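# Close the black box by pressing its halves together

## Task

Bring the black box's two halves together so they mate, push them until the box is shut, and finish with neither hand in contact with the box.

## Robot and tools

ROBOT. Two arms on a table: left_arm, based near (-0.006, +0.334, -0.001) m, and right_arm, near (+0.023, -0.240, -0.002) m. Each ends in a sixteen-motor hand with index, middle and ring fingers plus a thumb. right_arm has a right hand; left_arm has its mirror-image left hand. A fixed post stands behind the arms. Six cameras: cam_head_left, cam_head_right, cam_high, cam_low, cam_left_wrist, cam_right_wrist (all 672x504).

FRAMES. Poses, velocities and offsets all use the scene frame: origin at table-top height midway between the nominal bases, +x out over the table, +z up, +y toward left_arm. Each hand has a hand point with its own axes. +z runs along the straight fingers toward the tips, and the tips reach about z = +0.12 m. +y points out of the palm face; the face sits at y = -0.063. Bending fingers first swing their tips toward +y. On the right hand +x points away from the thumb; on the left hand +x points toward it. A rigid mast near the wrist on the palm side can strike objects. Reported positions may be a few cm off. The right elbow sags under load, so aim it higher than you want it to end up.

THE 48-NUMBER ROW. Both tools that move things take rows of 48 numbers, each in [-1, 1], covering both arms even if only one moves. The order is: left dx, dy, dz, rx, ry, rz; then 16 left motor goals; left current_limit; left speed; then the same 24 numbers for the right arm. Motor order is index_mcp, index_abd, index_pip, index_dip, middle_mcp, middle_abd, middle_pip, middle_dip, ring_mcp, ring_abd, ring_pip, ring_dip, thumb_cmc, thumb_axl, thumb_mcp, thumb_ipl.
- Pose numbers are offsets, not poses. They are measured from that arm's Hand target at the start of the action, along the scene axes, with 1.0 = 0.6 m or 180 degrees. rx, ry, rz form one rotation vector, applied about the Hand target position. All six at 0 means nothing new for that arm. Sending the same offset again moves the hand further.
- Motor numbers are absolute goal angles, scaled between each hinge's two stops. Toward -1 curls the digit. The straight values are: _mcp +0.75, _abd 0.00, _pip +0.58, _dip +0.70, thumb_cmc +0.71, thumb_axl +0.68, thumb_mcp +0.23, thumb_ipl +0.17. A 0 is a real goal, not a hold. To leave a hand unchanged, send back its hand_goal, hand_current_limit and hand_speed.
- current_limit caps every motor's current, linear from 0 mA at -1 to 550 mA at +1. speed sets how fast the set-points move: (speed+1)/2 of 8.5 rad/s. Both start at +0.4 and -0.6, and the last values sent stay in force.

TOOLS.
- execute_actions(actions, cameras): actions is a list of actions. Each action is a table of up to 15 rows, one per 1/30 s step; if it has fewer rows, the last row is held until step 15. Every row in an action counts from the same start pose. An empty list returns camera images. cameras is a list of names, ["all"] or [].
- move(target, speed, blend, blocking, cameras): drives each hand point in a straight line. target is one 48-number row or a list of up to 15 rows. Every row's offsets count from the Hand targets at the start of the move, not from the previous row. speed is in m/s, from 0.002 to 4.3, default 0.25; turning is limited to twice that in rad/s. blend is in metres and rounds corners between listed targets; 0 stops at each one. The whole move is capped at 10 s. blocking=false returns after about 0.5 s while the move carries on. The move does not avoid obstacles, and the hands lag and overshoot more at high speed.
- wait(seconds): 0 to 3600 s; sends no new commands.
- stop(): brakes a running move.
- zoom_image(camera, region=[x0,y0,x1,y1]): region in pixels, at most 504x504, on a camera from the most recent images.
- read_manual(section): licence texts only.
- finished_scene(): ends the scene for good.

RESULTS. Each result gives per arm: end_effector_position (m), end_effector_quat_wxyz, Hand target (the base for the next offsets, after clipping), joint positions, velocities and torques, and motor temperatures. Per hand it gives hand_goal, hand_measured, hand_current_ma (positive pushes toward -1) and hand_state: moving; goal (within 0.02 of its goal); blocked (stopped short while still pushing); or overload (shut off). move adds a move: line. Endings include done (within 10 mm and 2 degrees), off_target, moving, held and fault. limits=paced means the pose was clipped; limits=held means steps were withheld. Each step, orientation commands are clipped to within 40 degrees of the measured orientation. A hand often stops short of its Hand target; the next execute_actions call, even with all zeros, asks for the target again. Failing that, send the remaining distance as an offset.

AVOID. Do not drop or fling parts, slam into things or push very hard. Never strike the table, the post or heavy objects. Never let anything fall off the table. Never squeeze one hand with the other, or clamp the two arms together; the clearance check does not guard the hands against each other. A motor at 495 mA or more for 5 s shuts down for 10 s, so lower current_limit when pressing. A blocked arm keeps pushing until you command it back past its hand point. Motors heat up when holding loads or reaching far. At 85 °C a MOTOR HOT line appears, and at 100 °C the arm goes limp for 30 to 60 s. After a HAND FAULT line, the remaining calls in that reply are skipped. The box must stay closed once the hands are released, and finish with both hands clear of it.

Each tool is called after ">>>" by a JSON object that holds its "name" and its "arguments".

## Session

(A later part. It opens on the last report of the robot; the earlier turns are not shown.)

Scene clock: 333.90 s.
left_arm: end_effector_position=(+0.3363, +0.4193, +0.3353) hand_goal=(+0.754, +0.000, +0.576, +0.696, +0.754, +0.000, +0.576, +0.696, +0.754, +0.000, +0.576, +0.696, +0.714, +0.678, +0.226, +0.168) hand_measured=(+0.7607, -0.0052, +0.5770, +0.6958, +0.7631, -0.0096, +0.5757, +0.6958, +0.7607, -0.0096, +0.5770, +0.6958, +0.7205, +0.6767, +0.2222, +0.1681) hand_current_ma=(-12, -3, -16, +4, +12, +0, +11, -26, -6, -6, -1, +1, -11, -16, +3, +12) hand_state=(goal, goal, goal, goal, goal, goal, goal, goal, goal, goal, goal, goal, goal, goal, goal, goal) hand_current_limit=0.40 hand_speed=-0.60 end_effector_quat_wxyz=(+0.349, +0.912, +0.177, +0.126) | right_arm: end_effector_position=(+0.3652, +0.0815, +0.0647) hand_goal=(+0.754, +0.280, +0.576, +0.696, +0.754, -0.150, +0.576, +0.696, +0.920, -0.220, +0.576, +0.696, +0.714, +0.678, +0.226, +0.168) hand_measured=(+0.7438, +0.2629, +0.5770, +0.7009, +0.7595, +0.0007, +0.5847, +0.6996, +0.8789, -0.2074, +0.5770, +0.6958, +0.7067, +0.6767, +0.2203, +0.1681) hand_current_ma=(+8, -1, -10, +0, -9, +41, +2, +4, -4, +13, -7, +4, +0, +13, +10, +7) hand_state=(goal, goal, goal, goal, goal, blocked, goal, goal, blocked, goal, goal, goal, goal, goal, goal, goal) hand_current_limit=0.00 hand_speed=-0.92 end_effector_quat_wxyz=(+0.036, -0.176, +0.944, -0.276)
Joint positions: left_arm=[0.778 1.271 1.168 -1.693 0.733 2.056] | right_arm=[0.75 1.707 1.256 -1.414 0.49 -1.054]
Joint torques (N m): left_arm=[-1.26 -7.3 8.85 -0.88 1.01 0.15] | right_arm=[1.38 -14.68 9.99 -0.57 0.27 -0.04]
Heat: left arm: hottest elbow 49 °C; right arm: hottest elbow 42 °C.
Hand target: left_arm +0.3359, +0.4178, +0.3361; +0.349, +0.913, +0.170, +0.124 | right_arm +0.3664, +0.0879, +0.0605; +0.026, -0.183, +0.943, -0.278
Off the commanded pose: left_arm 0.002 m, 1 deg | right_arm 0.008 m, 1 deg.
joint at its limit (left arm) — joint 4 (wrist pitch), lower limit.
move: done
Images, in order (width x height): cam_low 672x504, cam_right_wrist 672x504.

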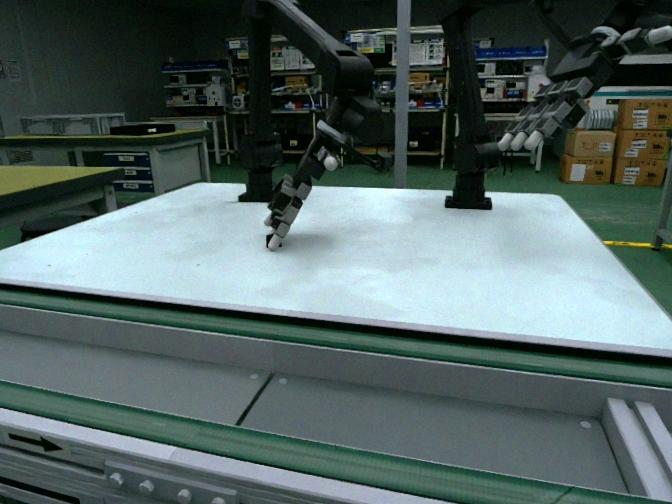

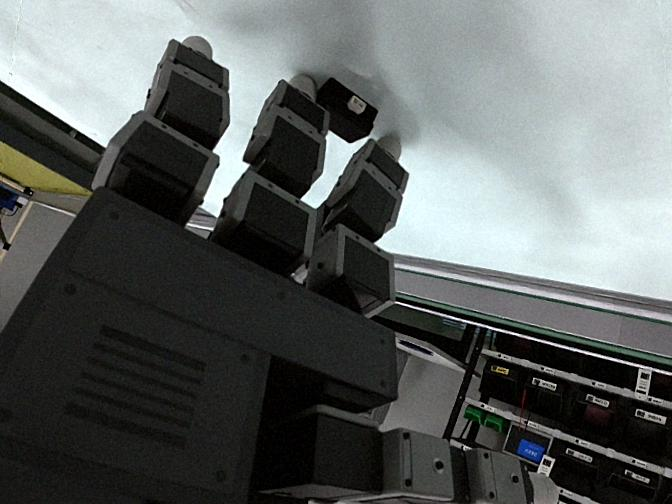

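>>> {"name": "move", "arguments": {"target": [0,0,0,0,0,0,0.754,0,0.576,0.696,0.754,0,0.576,0.696,0.754,0,0.576,0.696,0.714,0.678,0.226,0.168,0.4,-0.6,-0.004,-0.002,0.015,0,0,0,0.754,0.28,0.576,0.696,0.754,-0.15,0.576,0.696,0.92,-0.22,0.576,0.696,0.714,0.678,0.226,0.168,0.0,-0.92], "speed": 0.02, "cameras": ["cam_right_wrist","cam_low"]}}

>>> {"name": "zoom_image", "arguments": {"camera": "cam_low", "region": [260, 226, 292, 254]}}

>>> {"name": "zoom_image", "arguments": {"camera": "cam_right_wrist", "region": [305, 60, 395, 150]}}

Scene clock: 335.80 s.
left_arm: end_effector_position=(+0.3363, +0.4193, +0.3353) hand_goal=(+0.754, +0.000, +0.576, +0.696, +0.754, +0.000, +0.576, +0.696, +0.754, +0.000, +0.576, +0.696, +0.714, +0.678, +0.226, +0.168) hand_measured=(+0.7607, -0.0052, +0.5770, +0.6958, +0.7619, -0.0081, +0.5770, +0.6958, +0.7607, -0.0081, +0.5770, +0.6958, +0.7205, +0.6777, +0.2232, +0.1681) hand_current_ma=(+0, +6, -5, +16, +6, -8, +3, +0, -4, -2, +9, -9, +8, -4, +11, -4) hand_state=(goal, goal, goal, goal, goal, goal, goal, goal, goal, goal, goal, goal, goal, goal, goal, goal) hand_current_limit=0.40 hand_speed=-0.60 end_effector_quat_wxyz=(+0.349, +0.912, +0.177, +0.126) | right_arm: end_effector_position=(+0.3612, +0.0784, +0.0651) hand_goal=(+0.754, +0.280, +0.576, +0.696, +0.754, -0.150, +0.576, +0.696, +0.920, -0.220, +0.576, +0.696, +0.714, +0.678, +0.226, +0.168) hand_measured=(+0.7438, +0.2629, +0.5770, +0.7009, +0.7462, -0.1151, +0.5757, +0.7009, +0.8789, -0.2059, +0.5770, +0.6958, +0.7067, +0.6777, +0.2203, +0.1681) hand_current_ma=(+3, +11, -9, +2, -13, -1, +3, +8, -19, +1, -4, +4, -1, -4, +20, +21) hand_state=(goal, goal, goal, goal, goal, blocked, goal, goal, blocked, goal, goal, goal, goal, goal, goal, goal) hand_current_limit=0.00 hand_speed=-0.92 end_effector_quat_wxyz=(+0.027, -0.178, +0.943, -0.280)
Joint positions: left_arm=[0.778 1.271 1.168 -1.693 0.733 2.056] | right_arm=[0.75 1.707 1.256 -1.433 0.485 -1.054]
Joint torques (N m): left_arm=[-1.79 -6.83 8.95 -0.66 1 0.16] | right_arm=[1.38 -16.38 10.28 -0.65 0.42 -0.02]
Heat: left arm: hottest elbow 49 °C; right arm: hottest elbow 42 °C.
Hand target: left_arm +0.3359, +0.4178, +0.3361; +0.349, +0.913, +0.170, +0.124 | right_arm +0.3640, +0.0867, +0.0694; +0.026, -0.183, +0.943, -0.278
Off the commanded pose: left_arm 0.002 m, 1 deg | right_arm 0.010 m, 1 deg.
joint at its limit (left arm) — joint 4 (wrist pitch), lower limit.
move: done
Images, in order (width x height): cam_low 672x504, cam_right_wrist 672x504.

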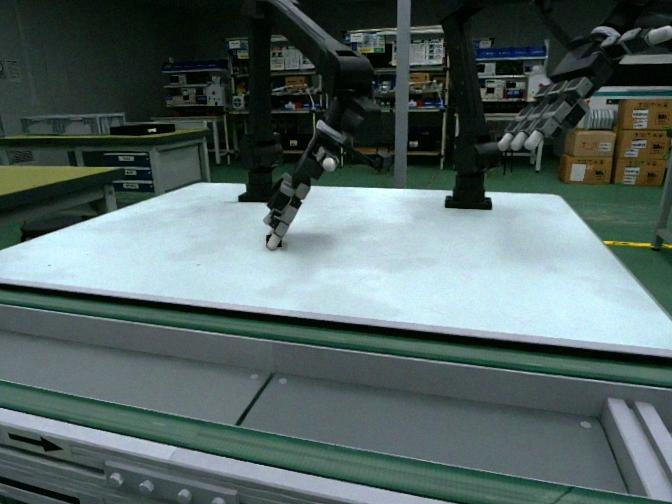

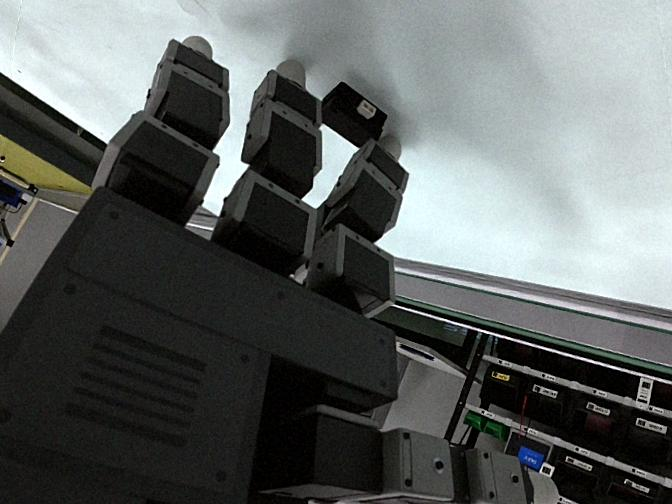

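Scaled by 15.750 from the camera's image (finer frame: 960x720).

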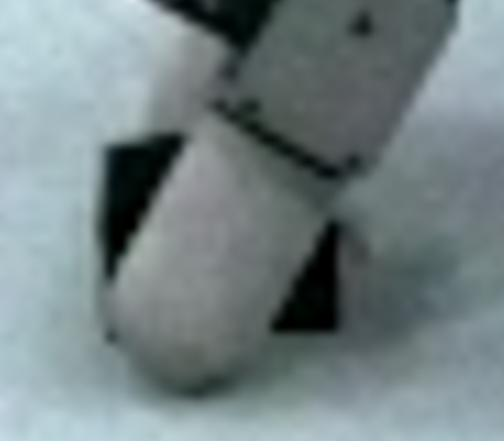

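Scaled by 5.600 from the camera's image (finer frame: 960x720).

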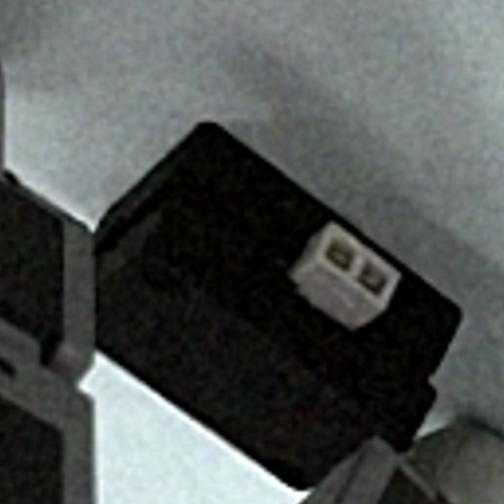

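>>> {"name": "move", "arguments": {"target": [0,0,0,0,0,0,0.754,0,0.576,0.696,0.754,0,0.576,0.696,0.754,0,0.576,0.696,0.714,0.678,0.226,0.168,0.4,-0.6,0,0.03,0.08,0,0,0,0.754,0.28,0.576,0.696,0.754,-0.15,0.576,0.696,0.92,-0.22,0.576,0.696,0.714,0.678,0.226,0.168,0.0,-0.92], "speed": 0.05, "cameras": ["cam_right_wrist","cam_low","cam_high","cam_head_left"]}}

>>> {"name": "zoom_image", "arguments": {"camera": "cam_low", "region": [260, 226, 292, 254]}}

>>> {"name": "zoom_image", "arguments": {"camera": "cam_right_wrist", "region": [305, 30, 425, 150]}}

Scene clock: 338.30 s.
left_arm: end_effector_position=(+0.3363, +0.4193, +0.3353) hand_goal=(+0.754, +0.000, +0.576, +0.696, +0.754, +0.000, +0.576, +0.696, +0.754, +0.000, +0.576, +0.696, +0.714, +0.678, +0.226, +0.168) hand_measured=(+0.7607, -0.0066, +0.5770, +0.6958, +0.7619, -0.0081, +0.5770, +0.6958, +0.7595, -0.0096, +0.5770, +0.6958, +0.7205, +0.6767, +0.2232, +0.1681) hand_current_ma=(+0, -10, -13, +1, +2, -3, +0, -6, -1, -16, +11, +5, -2, -3, -1, +11) hand_state=(goal, goal, goal, goal, goal, goal, goal, goal, goal, goal, goal, goal, goal, goal, goal, goal) hand_current_limit=0.40 hand_speed=-0.60 end_effector_quat_wxyz=(+0.349, +0.912, +0.177, +0.126) | right_arm: end_effector_position=(+0.3614, +0.0914, +0.1054) hand_goal=(+0.754, +0.280, +0.576, +0.696, +0.754, -0.150, +0.576, +0.696, +0.920, -0.220, +0.576, +0.696, +0.714, +0.678, +0.226, +0.168) hand_measured=(+0.7426, +0.2629, +0.5770, +0.7009, +0.7426, -0.1297, +0.5757, +0.7009, +0.8789, -0.2074, +0.5757, +0.6958, +0.7067, +0.6767, +0.2193, +0.1691) hand_current_ma=(+8, -17, -5, -13, -2, +8, -25, +3, -7, +11, +5, +4, +7, +3, -6, +2) hand_state=(goal, goal, goal, goal, goal, blocked, goal, goal, blocked, goal, goal, goal, goal, goal, goal, goal) hand_current_limit=0.00 hand_speed=-0.92 end_effector_quat_wxyz=(+0.017, -0.183, +0.941, -0.285)
Joint positions: left_arm=[0.778 1.271 1.168 -1.693 0.733 2.056] | right_arm=[0.766 1.707 1.369 -1.576 0.476 -1.042]
Joint torques (N m): left_arm=[-0.56 -7.12 9.02 -0.77 0.99 0.13] | right_arm=[1.96 -17.67 11.14 -0.73 0.42 0.09]
Heat: left arm: hottest elbow 49 °C; right arm: hottest elbow 42 °C.
Hand target: left_arm +0.3359, +0.4178, +0.3361; +0.349, +0.913, +0.170, +0.124 | right_arm +0.3640, +0.1048, +0.1175; +0.026, -0.183, +0.943, -0.278
Off the commanded pose: left_arm 0.002 m, 1 deg | right_arm 0.018 m, 1 deg.
joint at its limit (left arm) — joint 4 (wrist pitch), lower limit.
move: off_target (right_arm)
Images, in order (width x height): cam_head_left 672x504, cam_high 672x504, cam_low 672x504, cam_right_wrist 672x504.

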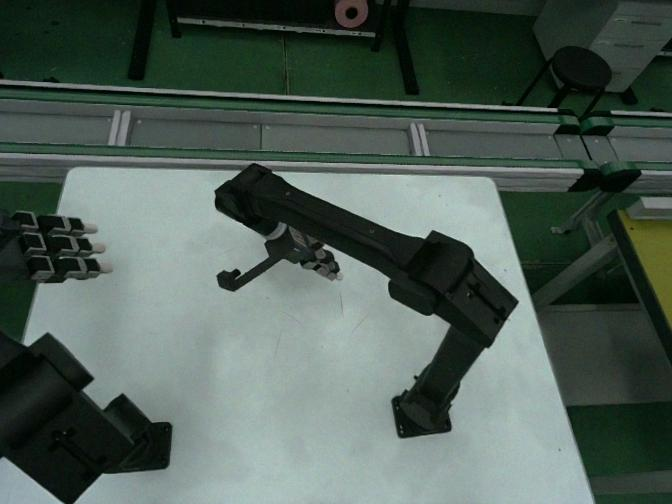

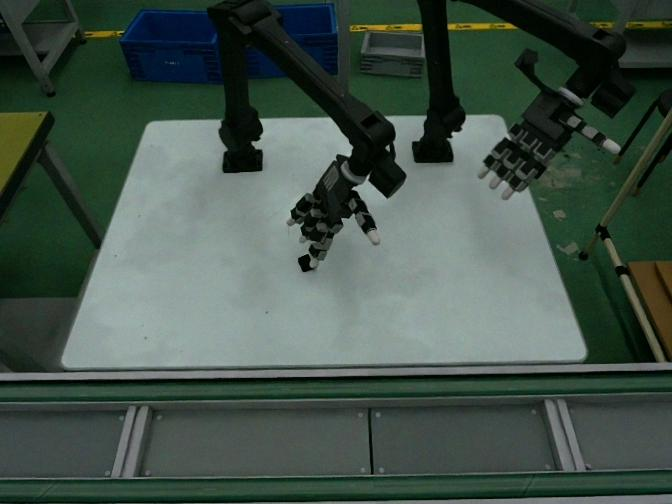

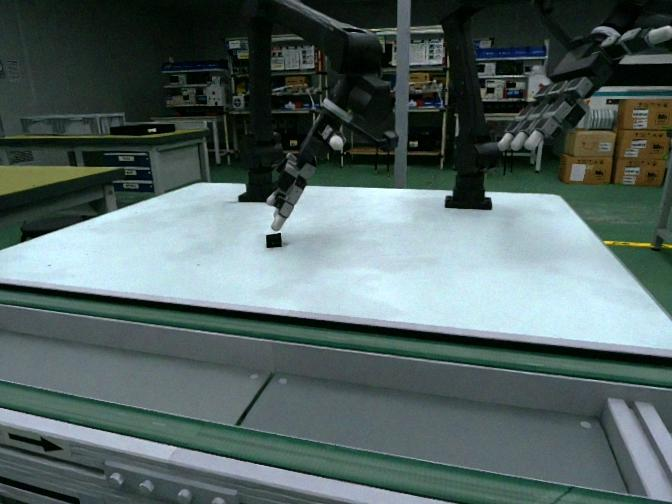

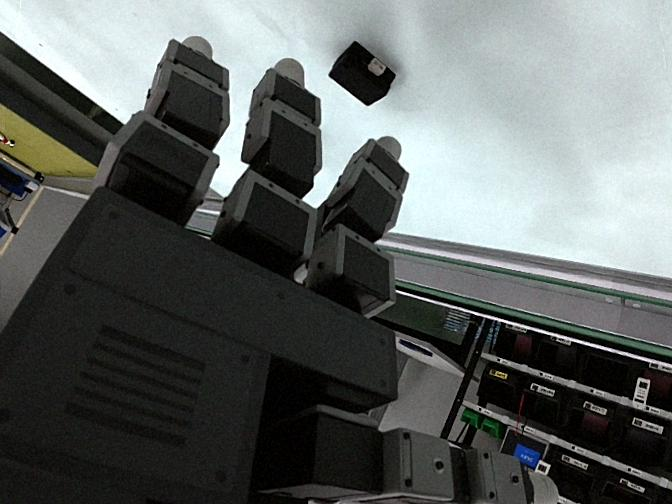

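Scaled by 15.750 from the camera's image (finer frame: 960x720).

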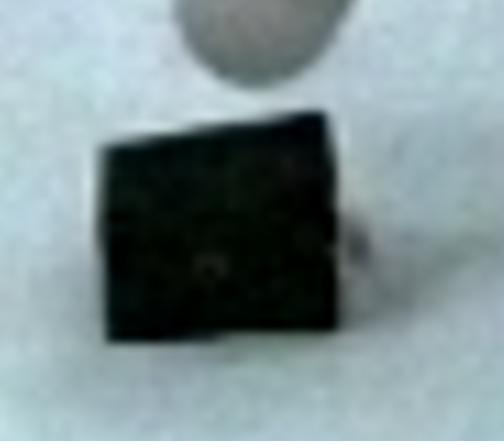

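Scaled by 4.200 from the camera's image (finer frame: 960x720).

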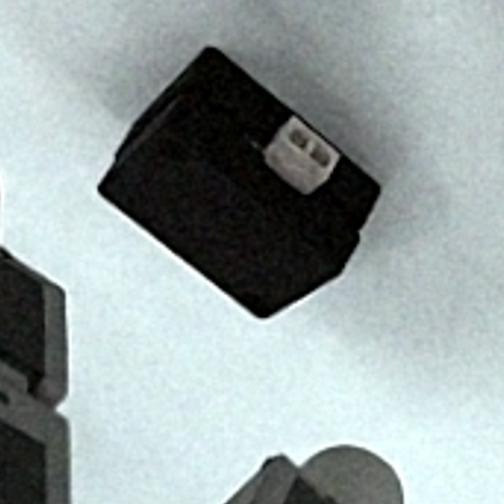

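>>> {"name": "zoom_image", "arguments": {"camera": "cam_right_wrist", "region": [325, 36, 400, 111]}}

>>> {"name": "zoom_image", "arguments": {"camera": "cam_high", "region": [290, 250, 325, 280]}}

Scaled by 6.720 from the camera's image (finer frame: 960x720).

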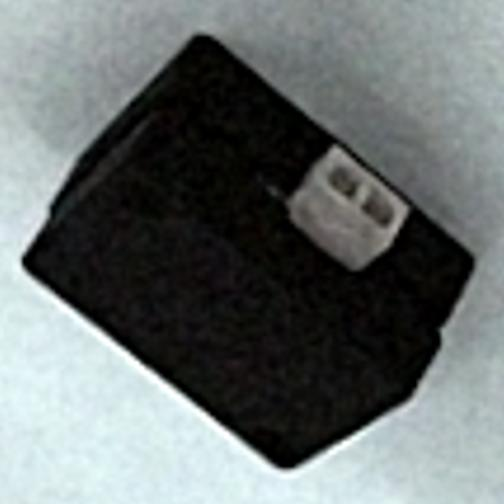

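Scaled by 14.400 from the camera's image (finer frame: 960x720).

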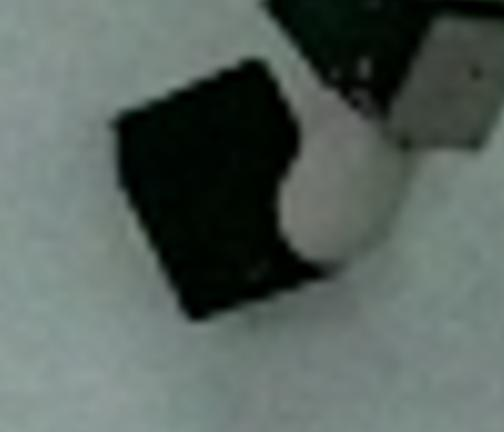

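>>> {"name": "move", "arguments": {"target": [0,0,0,0,0,0,0.754,0,0.576,0.696,0.754,0,0.576,0.696,0.754,0,0.576,0.696,0.714,0.678,0.226,0.168,0.4,-0.6,0.0677,-0.0913,0.1125,0.1717,0.052,0.0056,0.92,0.0,0.576,0.696,0.754,0.0,0.576,0.696,0.92,0.0,0.576,0.696,0.714,0.678,0.226,0.168,0.3,-0.85], "speed": 0.08, "cameras": ["all"]}}

>>> {"name": "zoom_image", "arguments": {"camera": "cam_low", "region": [250, 200, 310, 254]}}

>>> {"name": "zoom_image", "arguments": {"camera": "cam_head_left", "region": [280, 225, 360, 285]}}

>>> {"name": "zoom_image", "arguments": {"camera": "cam_high", "region": [275, 230, 335, 285]}}

Scene clock: 354.77 s.
left_arm: end_effector_position=(+0.3363, +0.4193, +0.3353) hand_goal=(+0.754, +0.000, +0.576, +0.696, +0.754, +0.000, +0.576, +0.696, +0.754, +0.000, +0.576, +0.696, +0.714, +0.678, +0.226, +0.168) hand_measured=(+0.7607, -0.0066, +0.5770, +0.6958, +0.7619, -0.0096, +0.5757, +0.6958, +0.7595, -0.0096, +0.5770, +0.6958, +0.7217, +0.6777, +0.2222, +0.1681) hand_current_ma=(+4, +5, -20, +2, +11, -12, +8, -2, +3, -18, +17, +2, +2, -5, -7, +1) hand_state=(goal, goal, goal, goal, goal, goal, goal, goal, goal, goal, goal, goal, goal, goal, goal, goal) hand_current_limit=0.40 hand_speed=-0.60 end_effector_quat_wxyz=(+0.349, +0.912, +0.177, +0.126) | right_arm: end_effector_position=(+0.3998, +0.0527, +0.1761) hand_goal=(+0.920, +0.000, +0.576, +0.696, +0.754, +0.000, +0.576, +0.696, +0.920, +0.000, +0.576, +0.696, +0.714, +0.678, +0.226, +0.168) hand_measured=(+0.8946, +0.0095, +0.5757, +0.7009, +0.7438, -0.0096, +0.5757, +0.7009, +0.8958, -0.0052, +0.5757, +0.6945, +0.7067, +0.6777, +0.2203, +0.1681) hand_current_ma=(+10, -30, +5, +7, -4, +3, +0, +6, -9, +9, +12, +14, +22, +1, -4, +6) hand_state=(blocked, goal, goal, goal, goal, goal, goal, goal, blocked, goal, goal, goal, goal, goal, goal, goal) hand_current_limit=0.30 hand_speed=-0.85 end_effector_quat_wxyz=(-0.015, -0.201, +0.979, -0.008)
Joint positions: left_arm=[0.778 1.271 1.168 -1.693 0.733 2.056] | right_arm=[0.428 1.536 1.313 -1.382 0.007 -1.486]
Joint torques (N m): left_arm=[-0.56 -7.24 8.98 -0.62 1.05 0.11] | right_arm=[0.32 -17.73 9.01 1.02 -0.11 -0.02]
Heat: left arm: hottest elbow 49 °C; right arm: hottest elbow 44 °C.
Hand target: left_arm +0.3359, +0.4178, +0.3361; +0.349, +0.913, +0.170, +0.124 | right_arm +0.4046, +0.0499, +0.1849; +0.000, -0.199, +0.980, -0.001
Off the commanded pose: left_arm 0.002 m, 1 deg | right_arm 0.010 m, 2 deg.
joint at its limit (left arm) — joint 4 (wrist pitch), lower limit.
move: done

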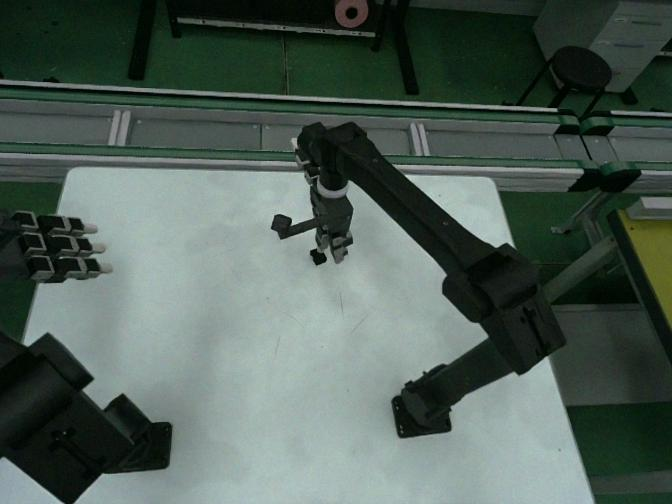

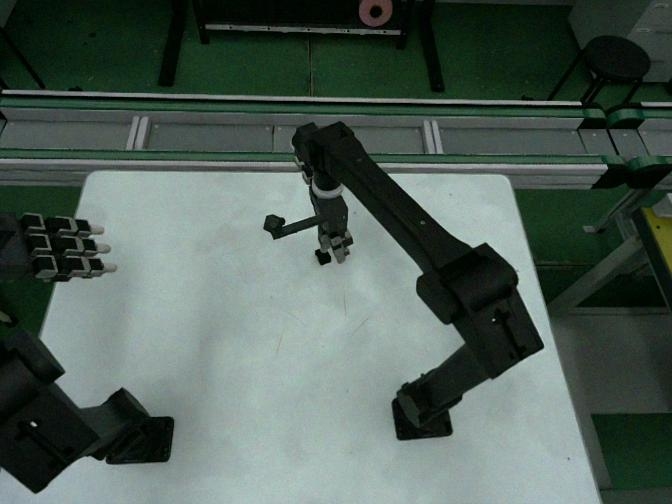

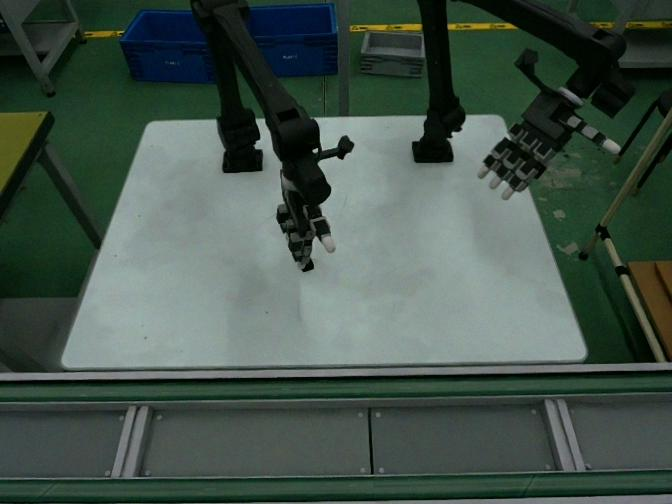

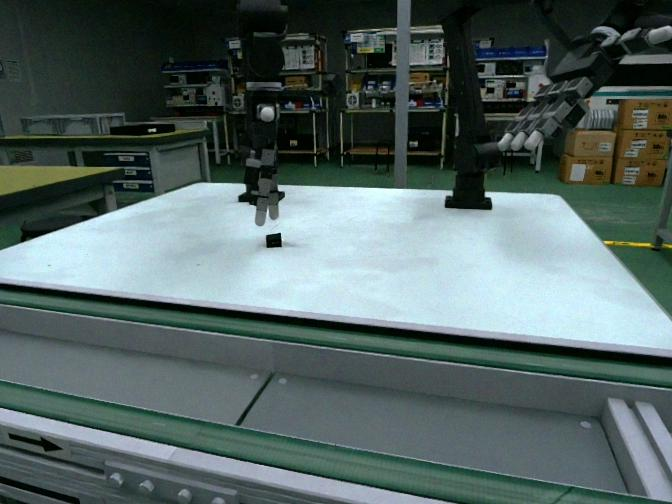

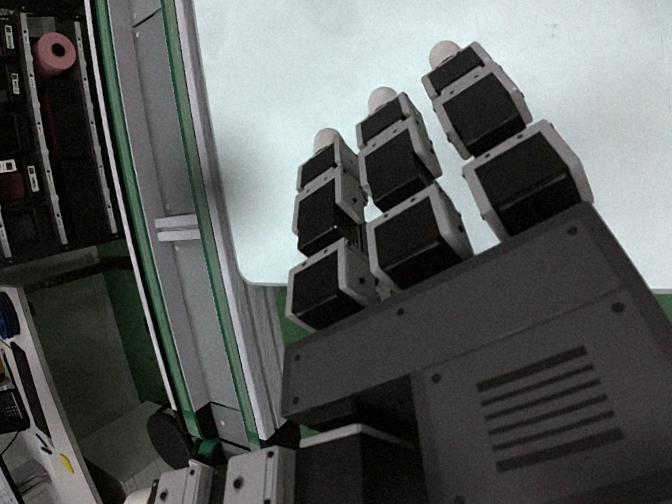

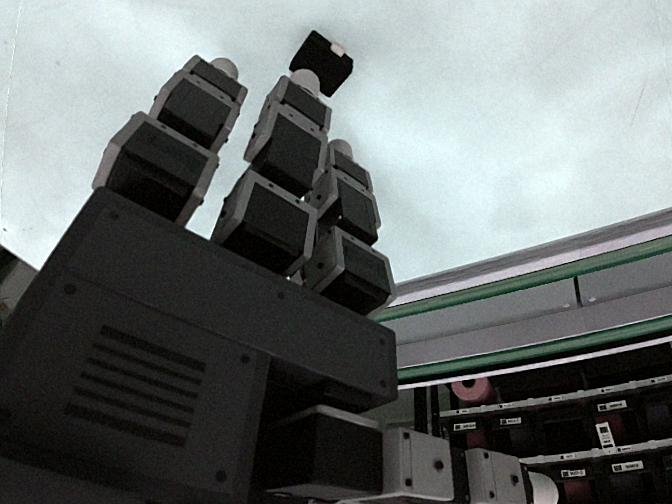

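Scaled by 8.400 from the camera's image (finer frame: 960x720).

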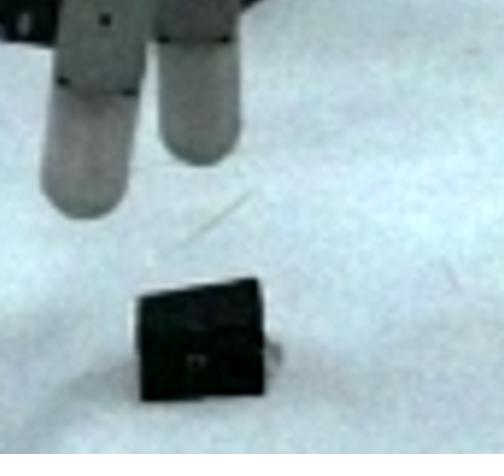

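Scaled by 6.300 from the camera's image (finer frame: 960x720).

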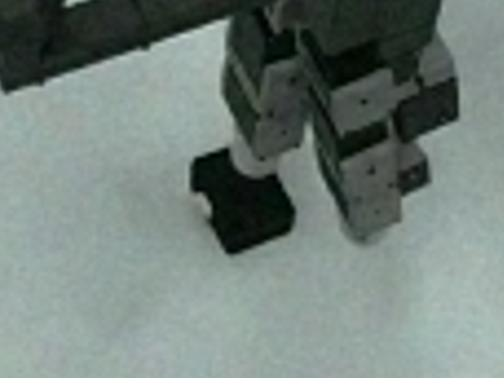

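Scaled by 8.400 from the camera's image (finer frame: 960x720).

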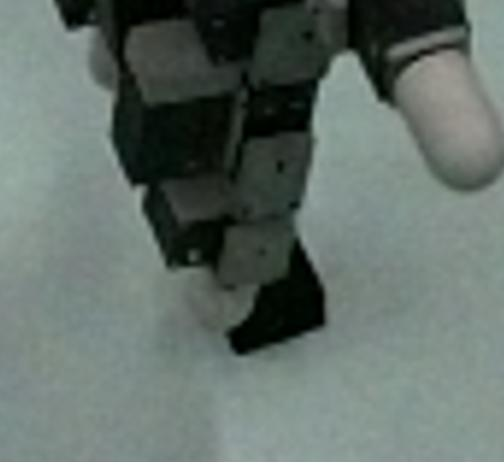

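>>> {"name": "zoom_image", "arguments": {"camera": "cam_right_wrist", "region": [270, 20, 370, 110]}}

Scaled by 5.040 from the camera's image (finer frame: 960x720).

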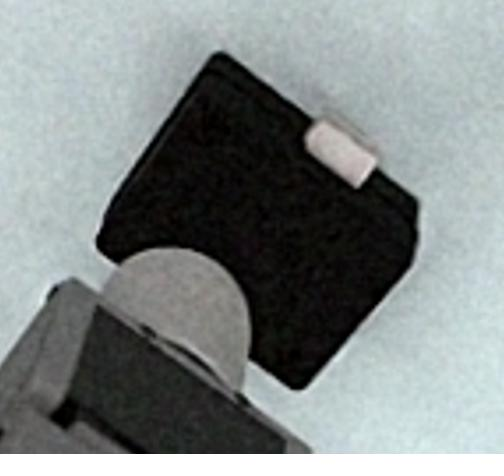

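>>> {"name": "move", "arguments": {"target": [0,0,0,0,0,0,0.754,0,0.576,0.696,0.754,0,0.576,0.696,0.754,0,0.576,0.696,0.714,0.678,0.226,0.168,0.4,-0.6,0.0135,0.0,-0.04,0,0,0,0.92,0.0,0.576,0.696,0.754,0.0,0.576,0.696,0.92,0.0,0.576,0.696,0.714,0.678,0.226,0.168,0.3,-0.85], "speed": 0.05, "cameras": ["cam_right_wrist","cam_low","cam_head_left"]}}

>>> {"name": "zoom_image", "arguments": {"camera": "cam_low", "region": [250, 200, 310, 254]}}

>>> {"name": "zoom_image", "arguments": {"camera": "cam_right_wrist", "region": [270, 20, 370, 110]}}

>>> {"name": "zoom_image", "arguments": {"camera": "cam_head_left", "region": [280, 225, 360, 285]}}

Scene clock: 363.10 s.
left_arm: end_effector_position=(+0.3363, +0.4193, +0.3353) hand_goal=(+0.754, +0.000, +0.576, +0.696, +0.754, +0.000, +0.576, +0.696, +0.754, +0.000, +0.576, +0.696, +0.714, +0.678, +0.226, +0.168) hand_measured=(+0.7607, -0.0066, +0.5757, +0.6971, +0.7619, -0.0096, +0.5770, +0.6958, +0.7595, -0.0096, +0.5770, +0.6958, +0.7217, +0.6777, +0.2222, +0.1672) hand_current_ma=(+6, -2, -12, +1, +11, +0, -7, -11, +0, -10, +8, +6, +3, -6, +5, +2) hand_state=(goal, goal, goal, goal, goal, goal, goal, goal, goal, goal, goal, goal, goal, goal, goal, goal) hand_current_limit=0.40 hand_speed=-0.60 end_effector_quat_wxyz=(+0.349, +0.912, +0.177, +0.126) | right_arm: end_effector_position=(+0.4055, +0.0532, +0.1668) hand_goal=(+0.920, +0.000, +0.576, +0.696, +0.754, +0.000, +0.576, +0.696, +0.920, +0.000, +0.576, +0.696, +0.714, +0.678, +0.226, +0.168) hand_measured=(+0.8946, +0.0095, +0.5770, +0.7009, +0.7438, -0.0096, +0.5770, +0.7009, +0.8958, -0.0052, +0.5770, +0.6958, +0.7079, +0.6777, +0.2203, +0.1681) hand_current_ma=(+9, -20, +12, +2, -14, -7, +10, +8, +2, +8, -10, +5, +10, +1, +8, +7) hand_state=(blocked, goal, goal, goal, goal, goal, goal, goal, blocked, goal, goal, goal, goal, goal, goal, goal) hand_current_limit=0.30 hand_speed=-0.85 end_effector_quat_wxyz=(+0.000, -0.203, +0.979, -0.003)
Joint positions: left_arm=[0.778 1.271 1.168 -1.693 0.733 2.056] | right_arm=[0.423 1.536 1.286 -1.322 0.006 -1.494]
Joint torques (N m): left_arm=[-0.15 -6.71 8.92 -0.85 1.02 0.08] | right_arm=[-0.15 -14.8 9.11 1.07 -0.11 -0.04]
Heat: left arm: hottest elbow 49 °C; right arm: hottest elbow 44 °C.
Hand target: left_arm +0.3359, +0.4178, +0.3361; +0.349, +0.913, +0.170, +0.124 | right_arm +0.4127, +0.0500, +0.1609; +0.000, -0.199, +0.980, -0.001
Off the commanded pose: left_arm 0.002 m, 1 deg | right_arm 0.010 m, 0 deg.
joint at its limit (left arm) — joint 4 (wrist pitch), lower limit.
move: done
Images, in order (width x height): cam_head_left 672x504, cam_low 672x504, cam_right_wrist 672x504.

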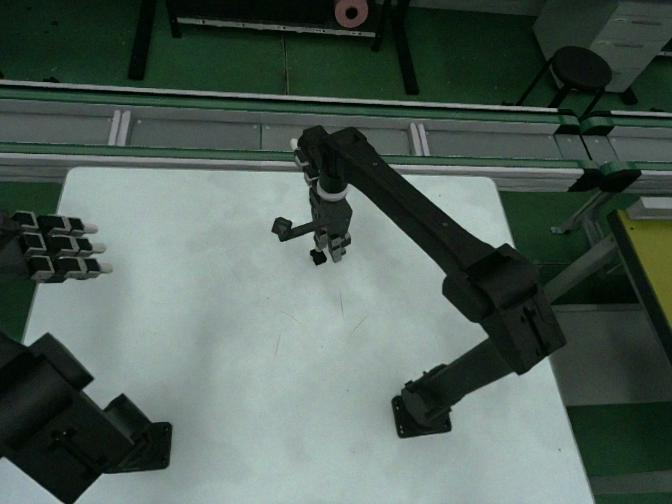

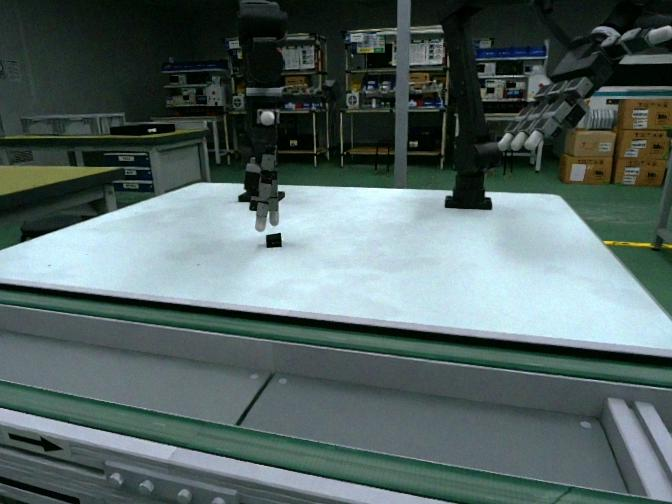

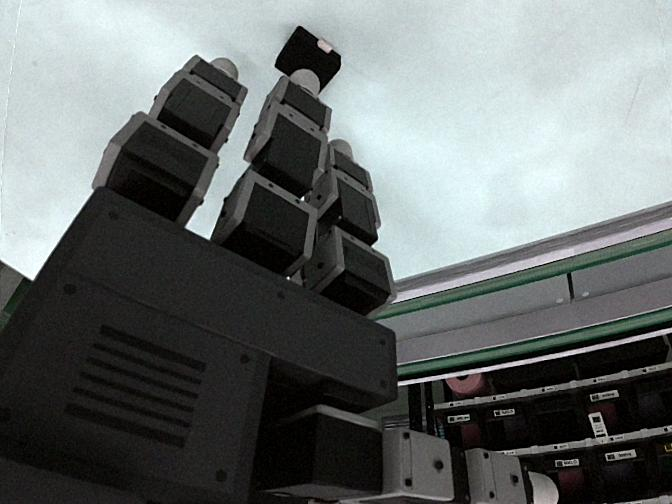

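Scaled by 8.400 from the camera's image (finer frame: 960x720).

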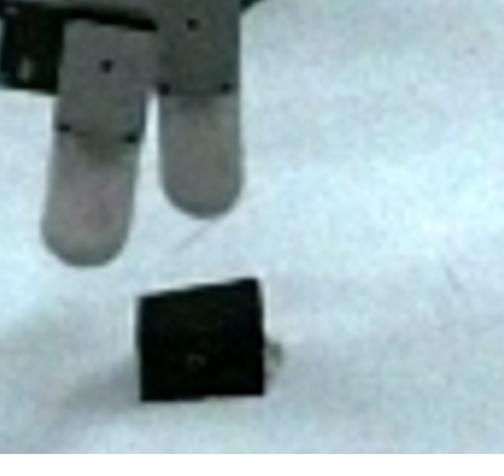

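Scaled by 5.040 from the camera's image (finer frame: 960x720).

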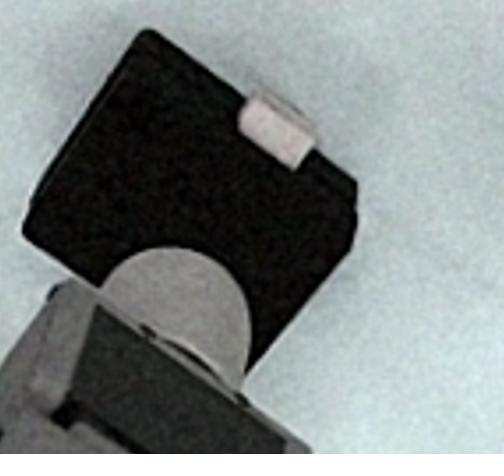

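Scaled by 6.300 from the camera's image (finer frame: 960x720).

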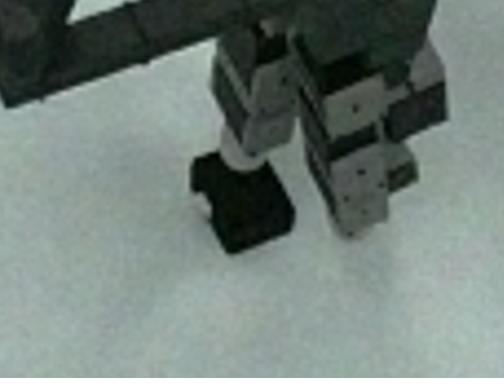

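>>> {"name": "move", "arguments": {"target": [0,0,0,0,0,0,0.754,0,0.576,0.696,0.754,0,0.576,0.696,0.754,0,0.576,0.696,0.714,0.678,0.226,0.168,0.4,-0.6,0.0,0.0,-0.028,0,0,0,0.92,0.0,0.576,0.696,0.754,0.0,0.576,0.696,0.92,0.0,0.576,0.696,0.714,0.678,0.226,0.168,0.3,-0.85], "speed": 0.04, "cameras": ["cam_right_wrist","cam_low"]}}

>>> {"name": "zoom_image", "arguments": {"camera": "cam_low", "region": [250, 200, 310, 254]}}

>>> {"name": "zoom_image", "arguments": {"camera": "cam_right_wrist", "region": [270, 20, 370, 110]}}

Scene clock: 365.17 s.
left_arm: end_effector_position=(+0.3363, +0.4193, +0.3353) hand_goal=(+0.754, +0.000, +0.576, +0.696, +0.754, +0.000, +0.576, +0.696, +0.754, +0.000, +0.576, +0.696, +0.714, +0.678, +0.226, +0.168) hand_measured=(+0.7595, -0.0066, +0.5757, +0.6958, +0.7631, -0.0096, +0.5770, +0.6958, +0.7607, -0.0096, +0.5770, +0.6958, +0.7205, +0.6777, +0.2232, +0.1672) hand_current_ma=(+5, -10, +5, +12, +10, -15, +2, -10, -11, -10, +9, -8, -13, -3, +7, +0) hand_state=(goal, goal, goal, goal, goal, goal, goal, goal, goal, goal, goal, goal, goal, goal, goal, goal) hand_current_limit=0.40 hand_speed=-0.60 end_effector_quat_wxyz=(+0.349, +0.912, +0.177, +0.126) | right_arm: end_effector_position=(+0.4052, +0.0530, +0.1519) hand_goal=(+0.920, +0.000, +0.576, +0.696, +0.754, +0.000, +0.576, +0.696, +0.920, +0.000, +0.576, +0.696, +0.714, +0.678, +0.226, +0.168) hand_measured=(+0.8946, +0.0109, +0.5770, +0.7009, +0.7426, -0.0096, +0.5757, +0.7009, +0.8958, -0.0066, +0.5770, +0.6958, +0.7079, +0.6767, +0.2203, +0.1672) hand_current_ma=(+1, +5, -7, +17, -15, +0, +6, +13, -20, +13, -3, +6, -2, +9, -4, +13) hand_state=(blocked, goal, goal, goal, goal, goal, goal, goal, blocked, goal, goal, goal, goal, goal, goal, goal) hand_current_limit=0.30 hand_speed=-0.85 end_effector_quat_wxyz=(+0.002, -0.203, +0.979, -0.003)
Joint positions: left_arm=[0.778 1.271 1.168 -1.693 0.733 2.056] | right_arm=[0.423 1.543 1.253 -1.279 0.006 -1.494]
Joint torques (N m): left_arm=[-0.73 -7.65 9.02 -0.65 1 0.13] | right_arm=[0.15 -14.21 9.06 1.16 -0.1 -0.08]
Heat: left arm: hottest elbow 49 °C; right arm: hottest elbow 43 °C.
Hand target: left_arm +0.3359, +0.4178, +0.3361; +0.349, +0.913, +0.170, +0.124 | right_arm +0.4126, +0.0499, +0.1442; +0.000, -0.199, +0.980, -0.001
Off the commanded pose: left_arm 0.002 m, 1 deg | right_arm 0.011 m, 0 deg.
joint at its limit (left arm) — joint 4 (wrist pitch), lower limit.
move: off_target (right_arm)
Images, in order (width x height): cam_low 672x504, cam_right_wrist 672x504.

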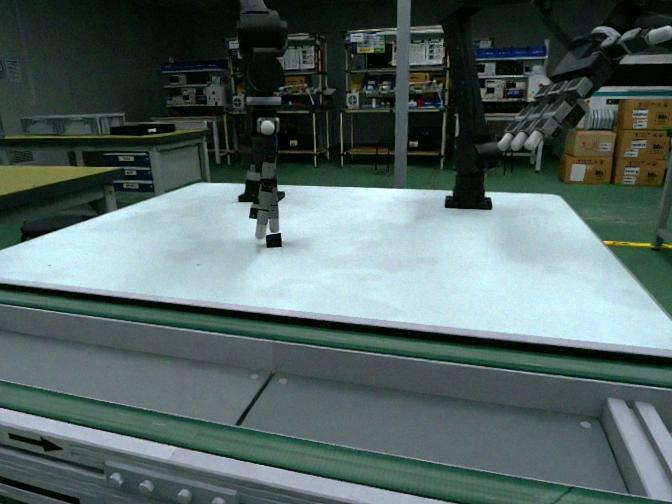

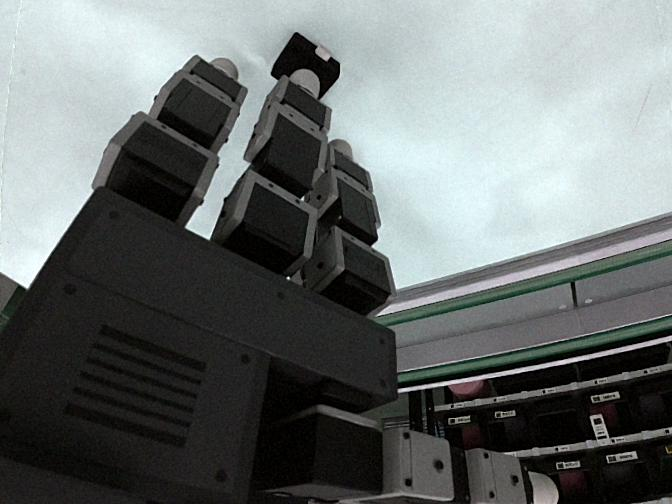

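Scaled by 8.400 from the camera's image (finer frame: 960x720).

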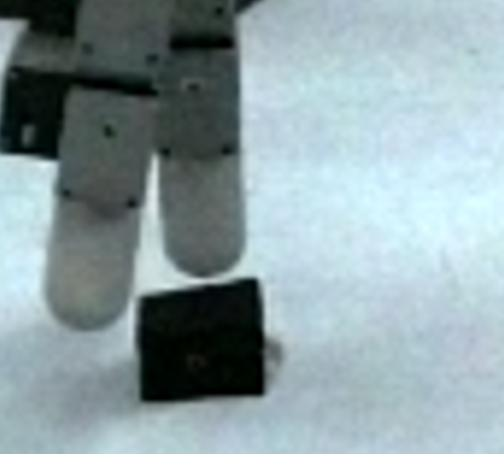

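Scaled by 5.040 from the camera's image (finer frame: 960x720).

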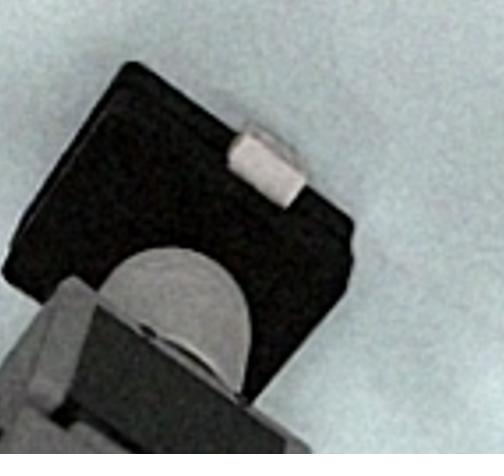

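>>> {"name": "move", "arguments": {"target": [0,0,0,0,0,0,0.754,0,0.576,0.696,0.754,0,0.576,0.696,0.754,0,0.576,0.696,0.714,0.678,0.226,0.168,0.4,-0.6,0.0,0.0,-0.016,0,0,0,0.92,0.0,0.576,0.696,0.754,0.0,0.576,0.696,0.92,0.0,0.576,0.696,0.714,0.678,0.226,0.168,0.3,-0.85], "speed": 0.03, "cameras": ["cam_right_wrist","cam_low"]}}

>>> {"name": "zoom_image", "arguments": {"camera": "cam_low", "region": [250, 200, 310, 254]}}

>>> {"name": "zoom_image", "arguments": {"camera": "cam_right_wrist", "region": [270, 20, 370, 110]}}

Scene clock: 366.97 s.
left_arm: end_effector_position=(+0.3363, +0.4193, +0.3353) hand_goal=(+0.754, +0.000, +0.576, +0.696, +0.754, +0.000, +0.576, +0.696, +0.754, +0.000, +0.576, +0.696, +0.714, +0.678, +0.226, +0.168) hand_measured=(+0.7595, -0.0066, +0.5770, +0.6958, +0.7619, -0.0096, +0.5770, +0.6958, +0.7607, -0.0096, +0.5757, +0.6958, +0.7205, +0.6767, +0.2232, +0.1672) hand_current_ma=(+14, -5, -7, +0, +9, -9, +18, -9, +10, -15, +9, +2, +2, -8, +0, +4) hand_state=(goal, goal, goal, goal, goal, goal, goal, goal, goal, goal, goal, goal, goal, goal, goal, goal) hand_current_limit=0.40 hand_speed=-0.60 end_effector_quat_wxyz=(+0.349, +0.912, +0.177, +0.126) | right_arm: end_effector_position=(+0.4056, +0.0532, +0.1434) hand_goal=(+0.920, +0.000, +0.576, +0.696, +0.754, +0.000, +0.576, +0.696, +0.920, +0.000, +0.576, +0.696, +0.714, +0.678, +0.226, +0.168) hand_measured=(+0.8946, +0.0095, +0.5770, +0.7009, +0.7438, -0.0081, +0.5782, +0.7009, +0.8958, -0.0052, +0.5770, +0.6945, +0.7067, +0.6767, +0.2203, +0.1681) hand_current_ma=(+6, +8, -11, -1, -2, -22, +2, -4, -2, +10, +4, -1, +8, -1, +5, +2) hand_state=(blocked, goal, goal, goal, goal, goal, goal, goal, blocked, goal, goal, goal, goal, goal, goal, goal) hand_current_limit=0.30 hand_speed=-0.85 end_effector_quat_wxyz=(+0.003, -0.203, +0.979, -0.003)
Joint positions: left_arm=[0.778 1.271 1.168 -1.693 0.733 2.056] | right_arm=[0.423 1.55 1.237 -1.254 0.006 -1.494]
Joint torques (N m): left_arm=[-0.79 -7.06 9.05 -0.8 1 0.13] | right_arm=[-0.26 -14.45 8.88 1.13 -0.09 -0.06]
Heat: left arm: hottest elbow 49 °C; right arm: hottest elbow 43 °C.
Hand target: left_arm +0.3359, +0.4178, +0.3361; +0.349, +0.913, +0.170, +0.124 | right_arm +0.4126, +0.0499, +0.1345; +0.000, -0.199, +0.980, -0.001
Off the commanded pose: left_arm 0.002 m, 1 deg | right_arm 0.012 m, 1 deg.
joint at its limit (left arm) — joint 4 (wrist pitch), lower limit.
move: off_target (right_arm)
Images, in order (width x height): cam_low 672x504, cam_right_wrist 672x504.

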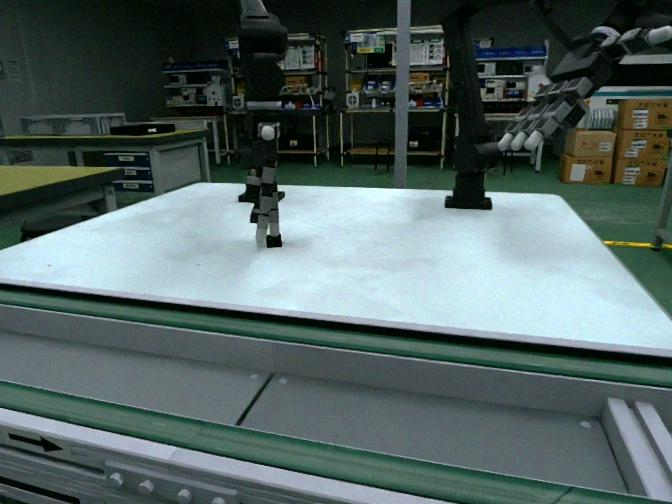

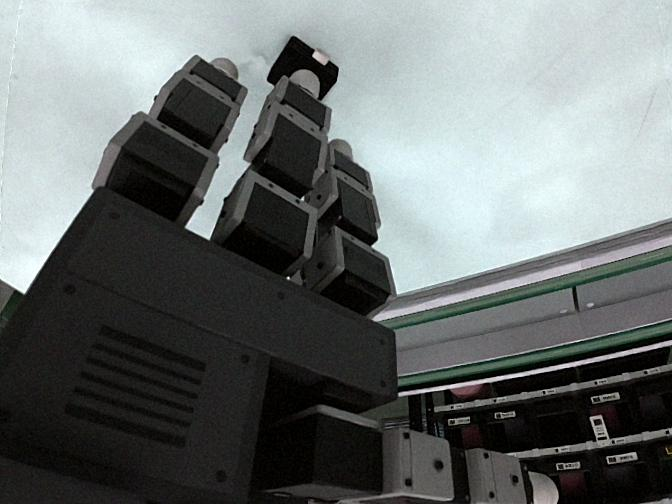

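Scaled by 8.400 from the camera's image (finer frame: 960x720).

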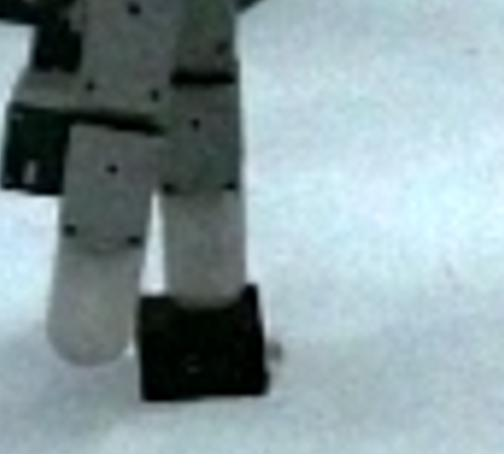

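Scaled by 5.040 from the camera's image (finer frame: 960x720).

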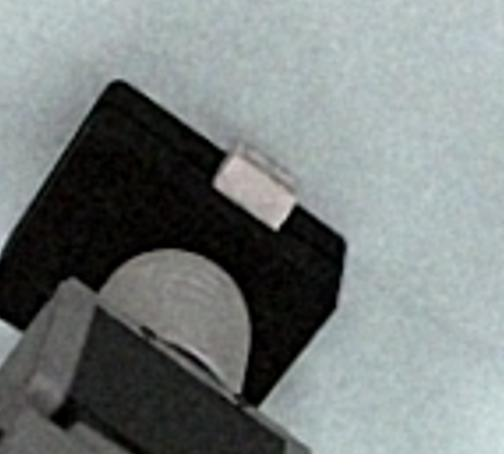

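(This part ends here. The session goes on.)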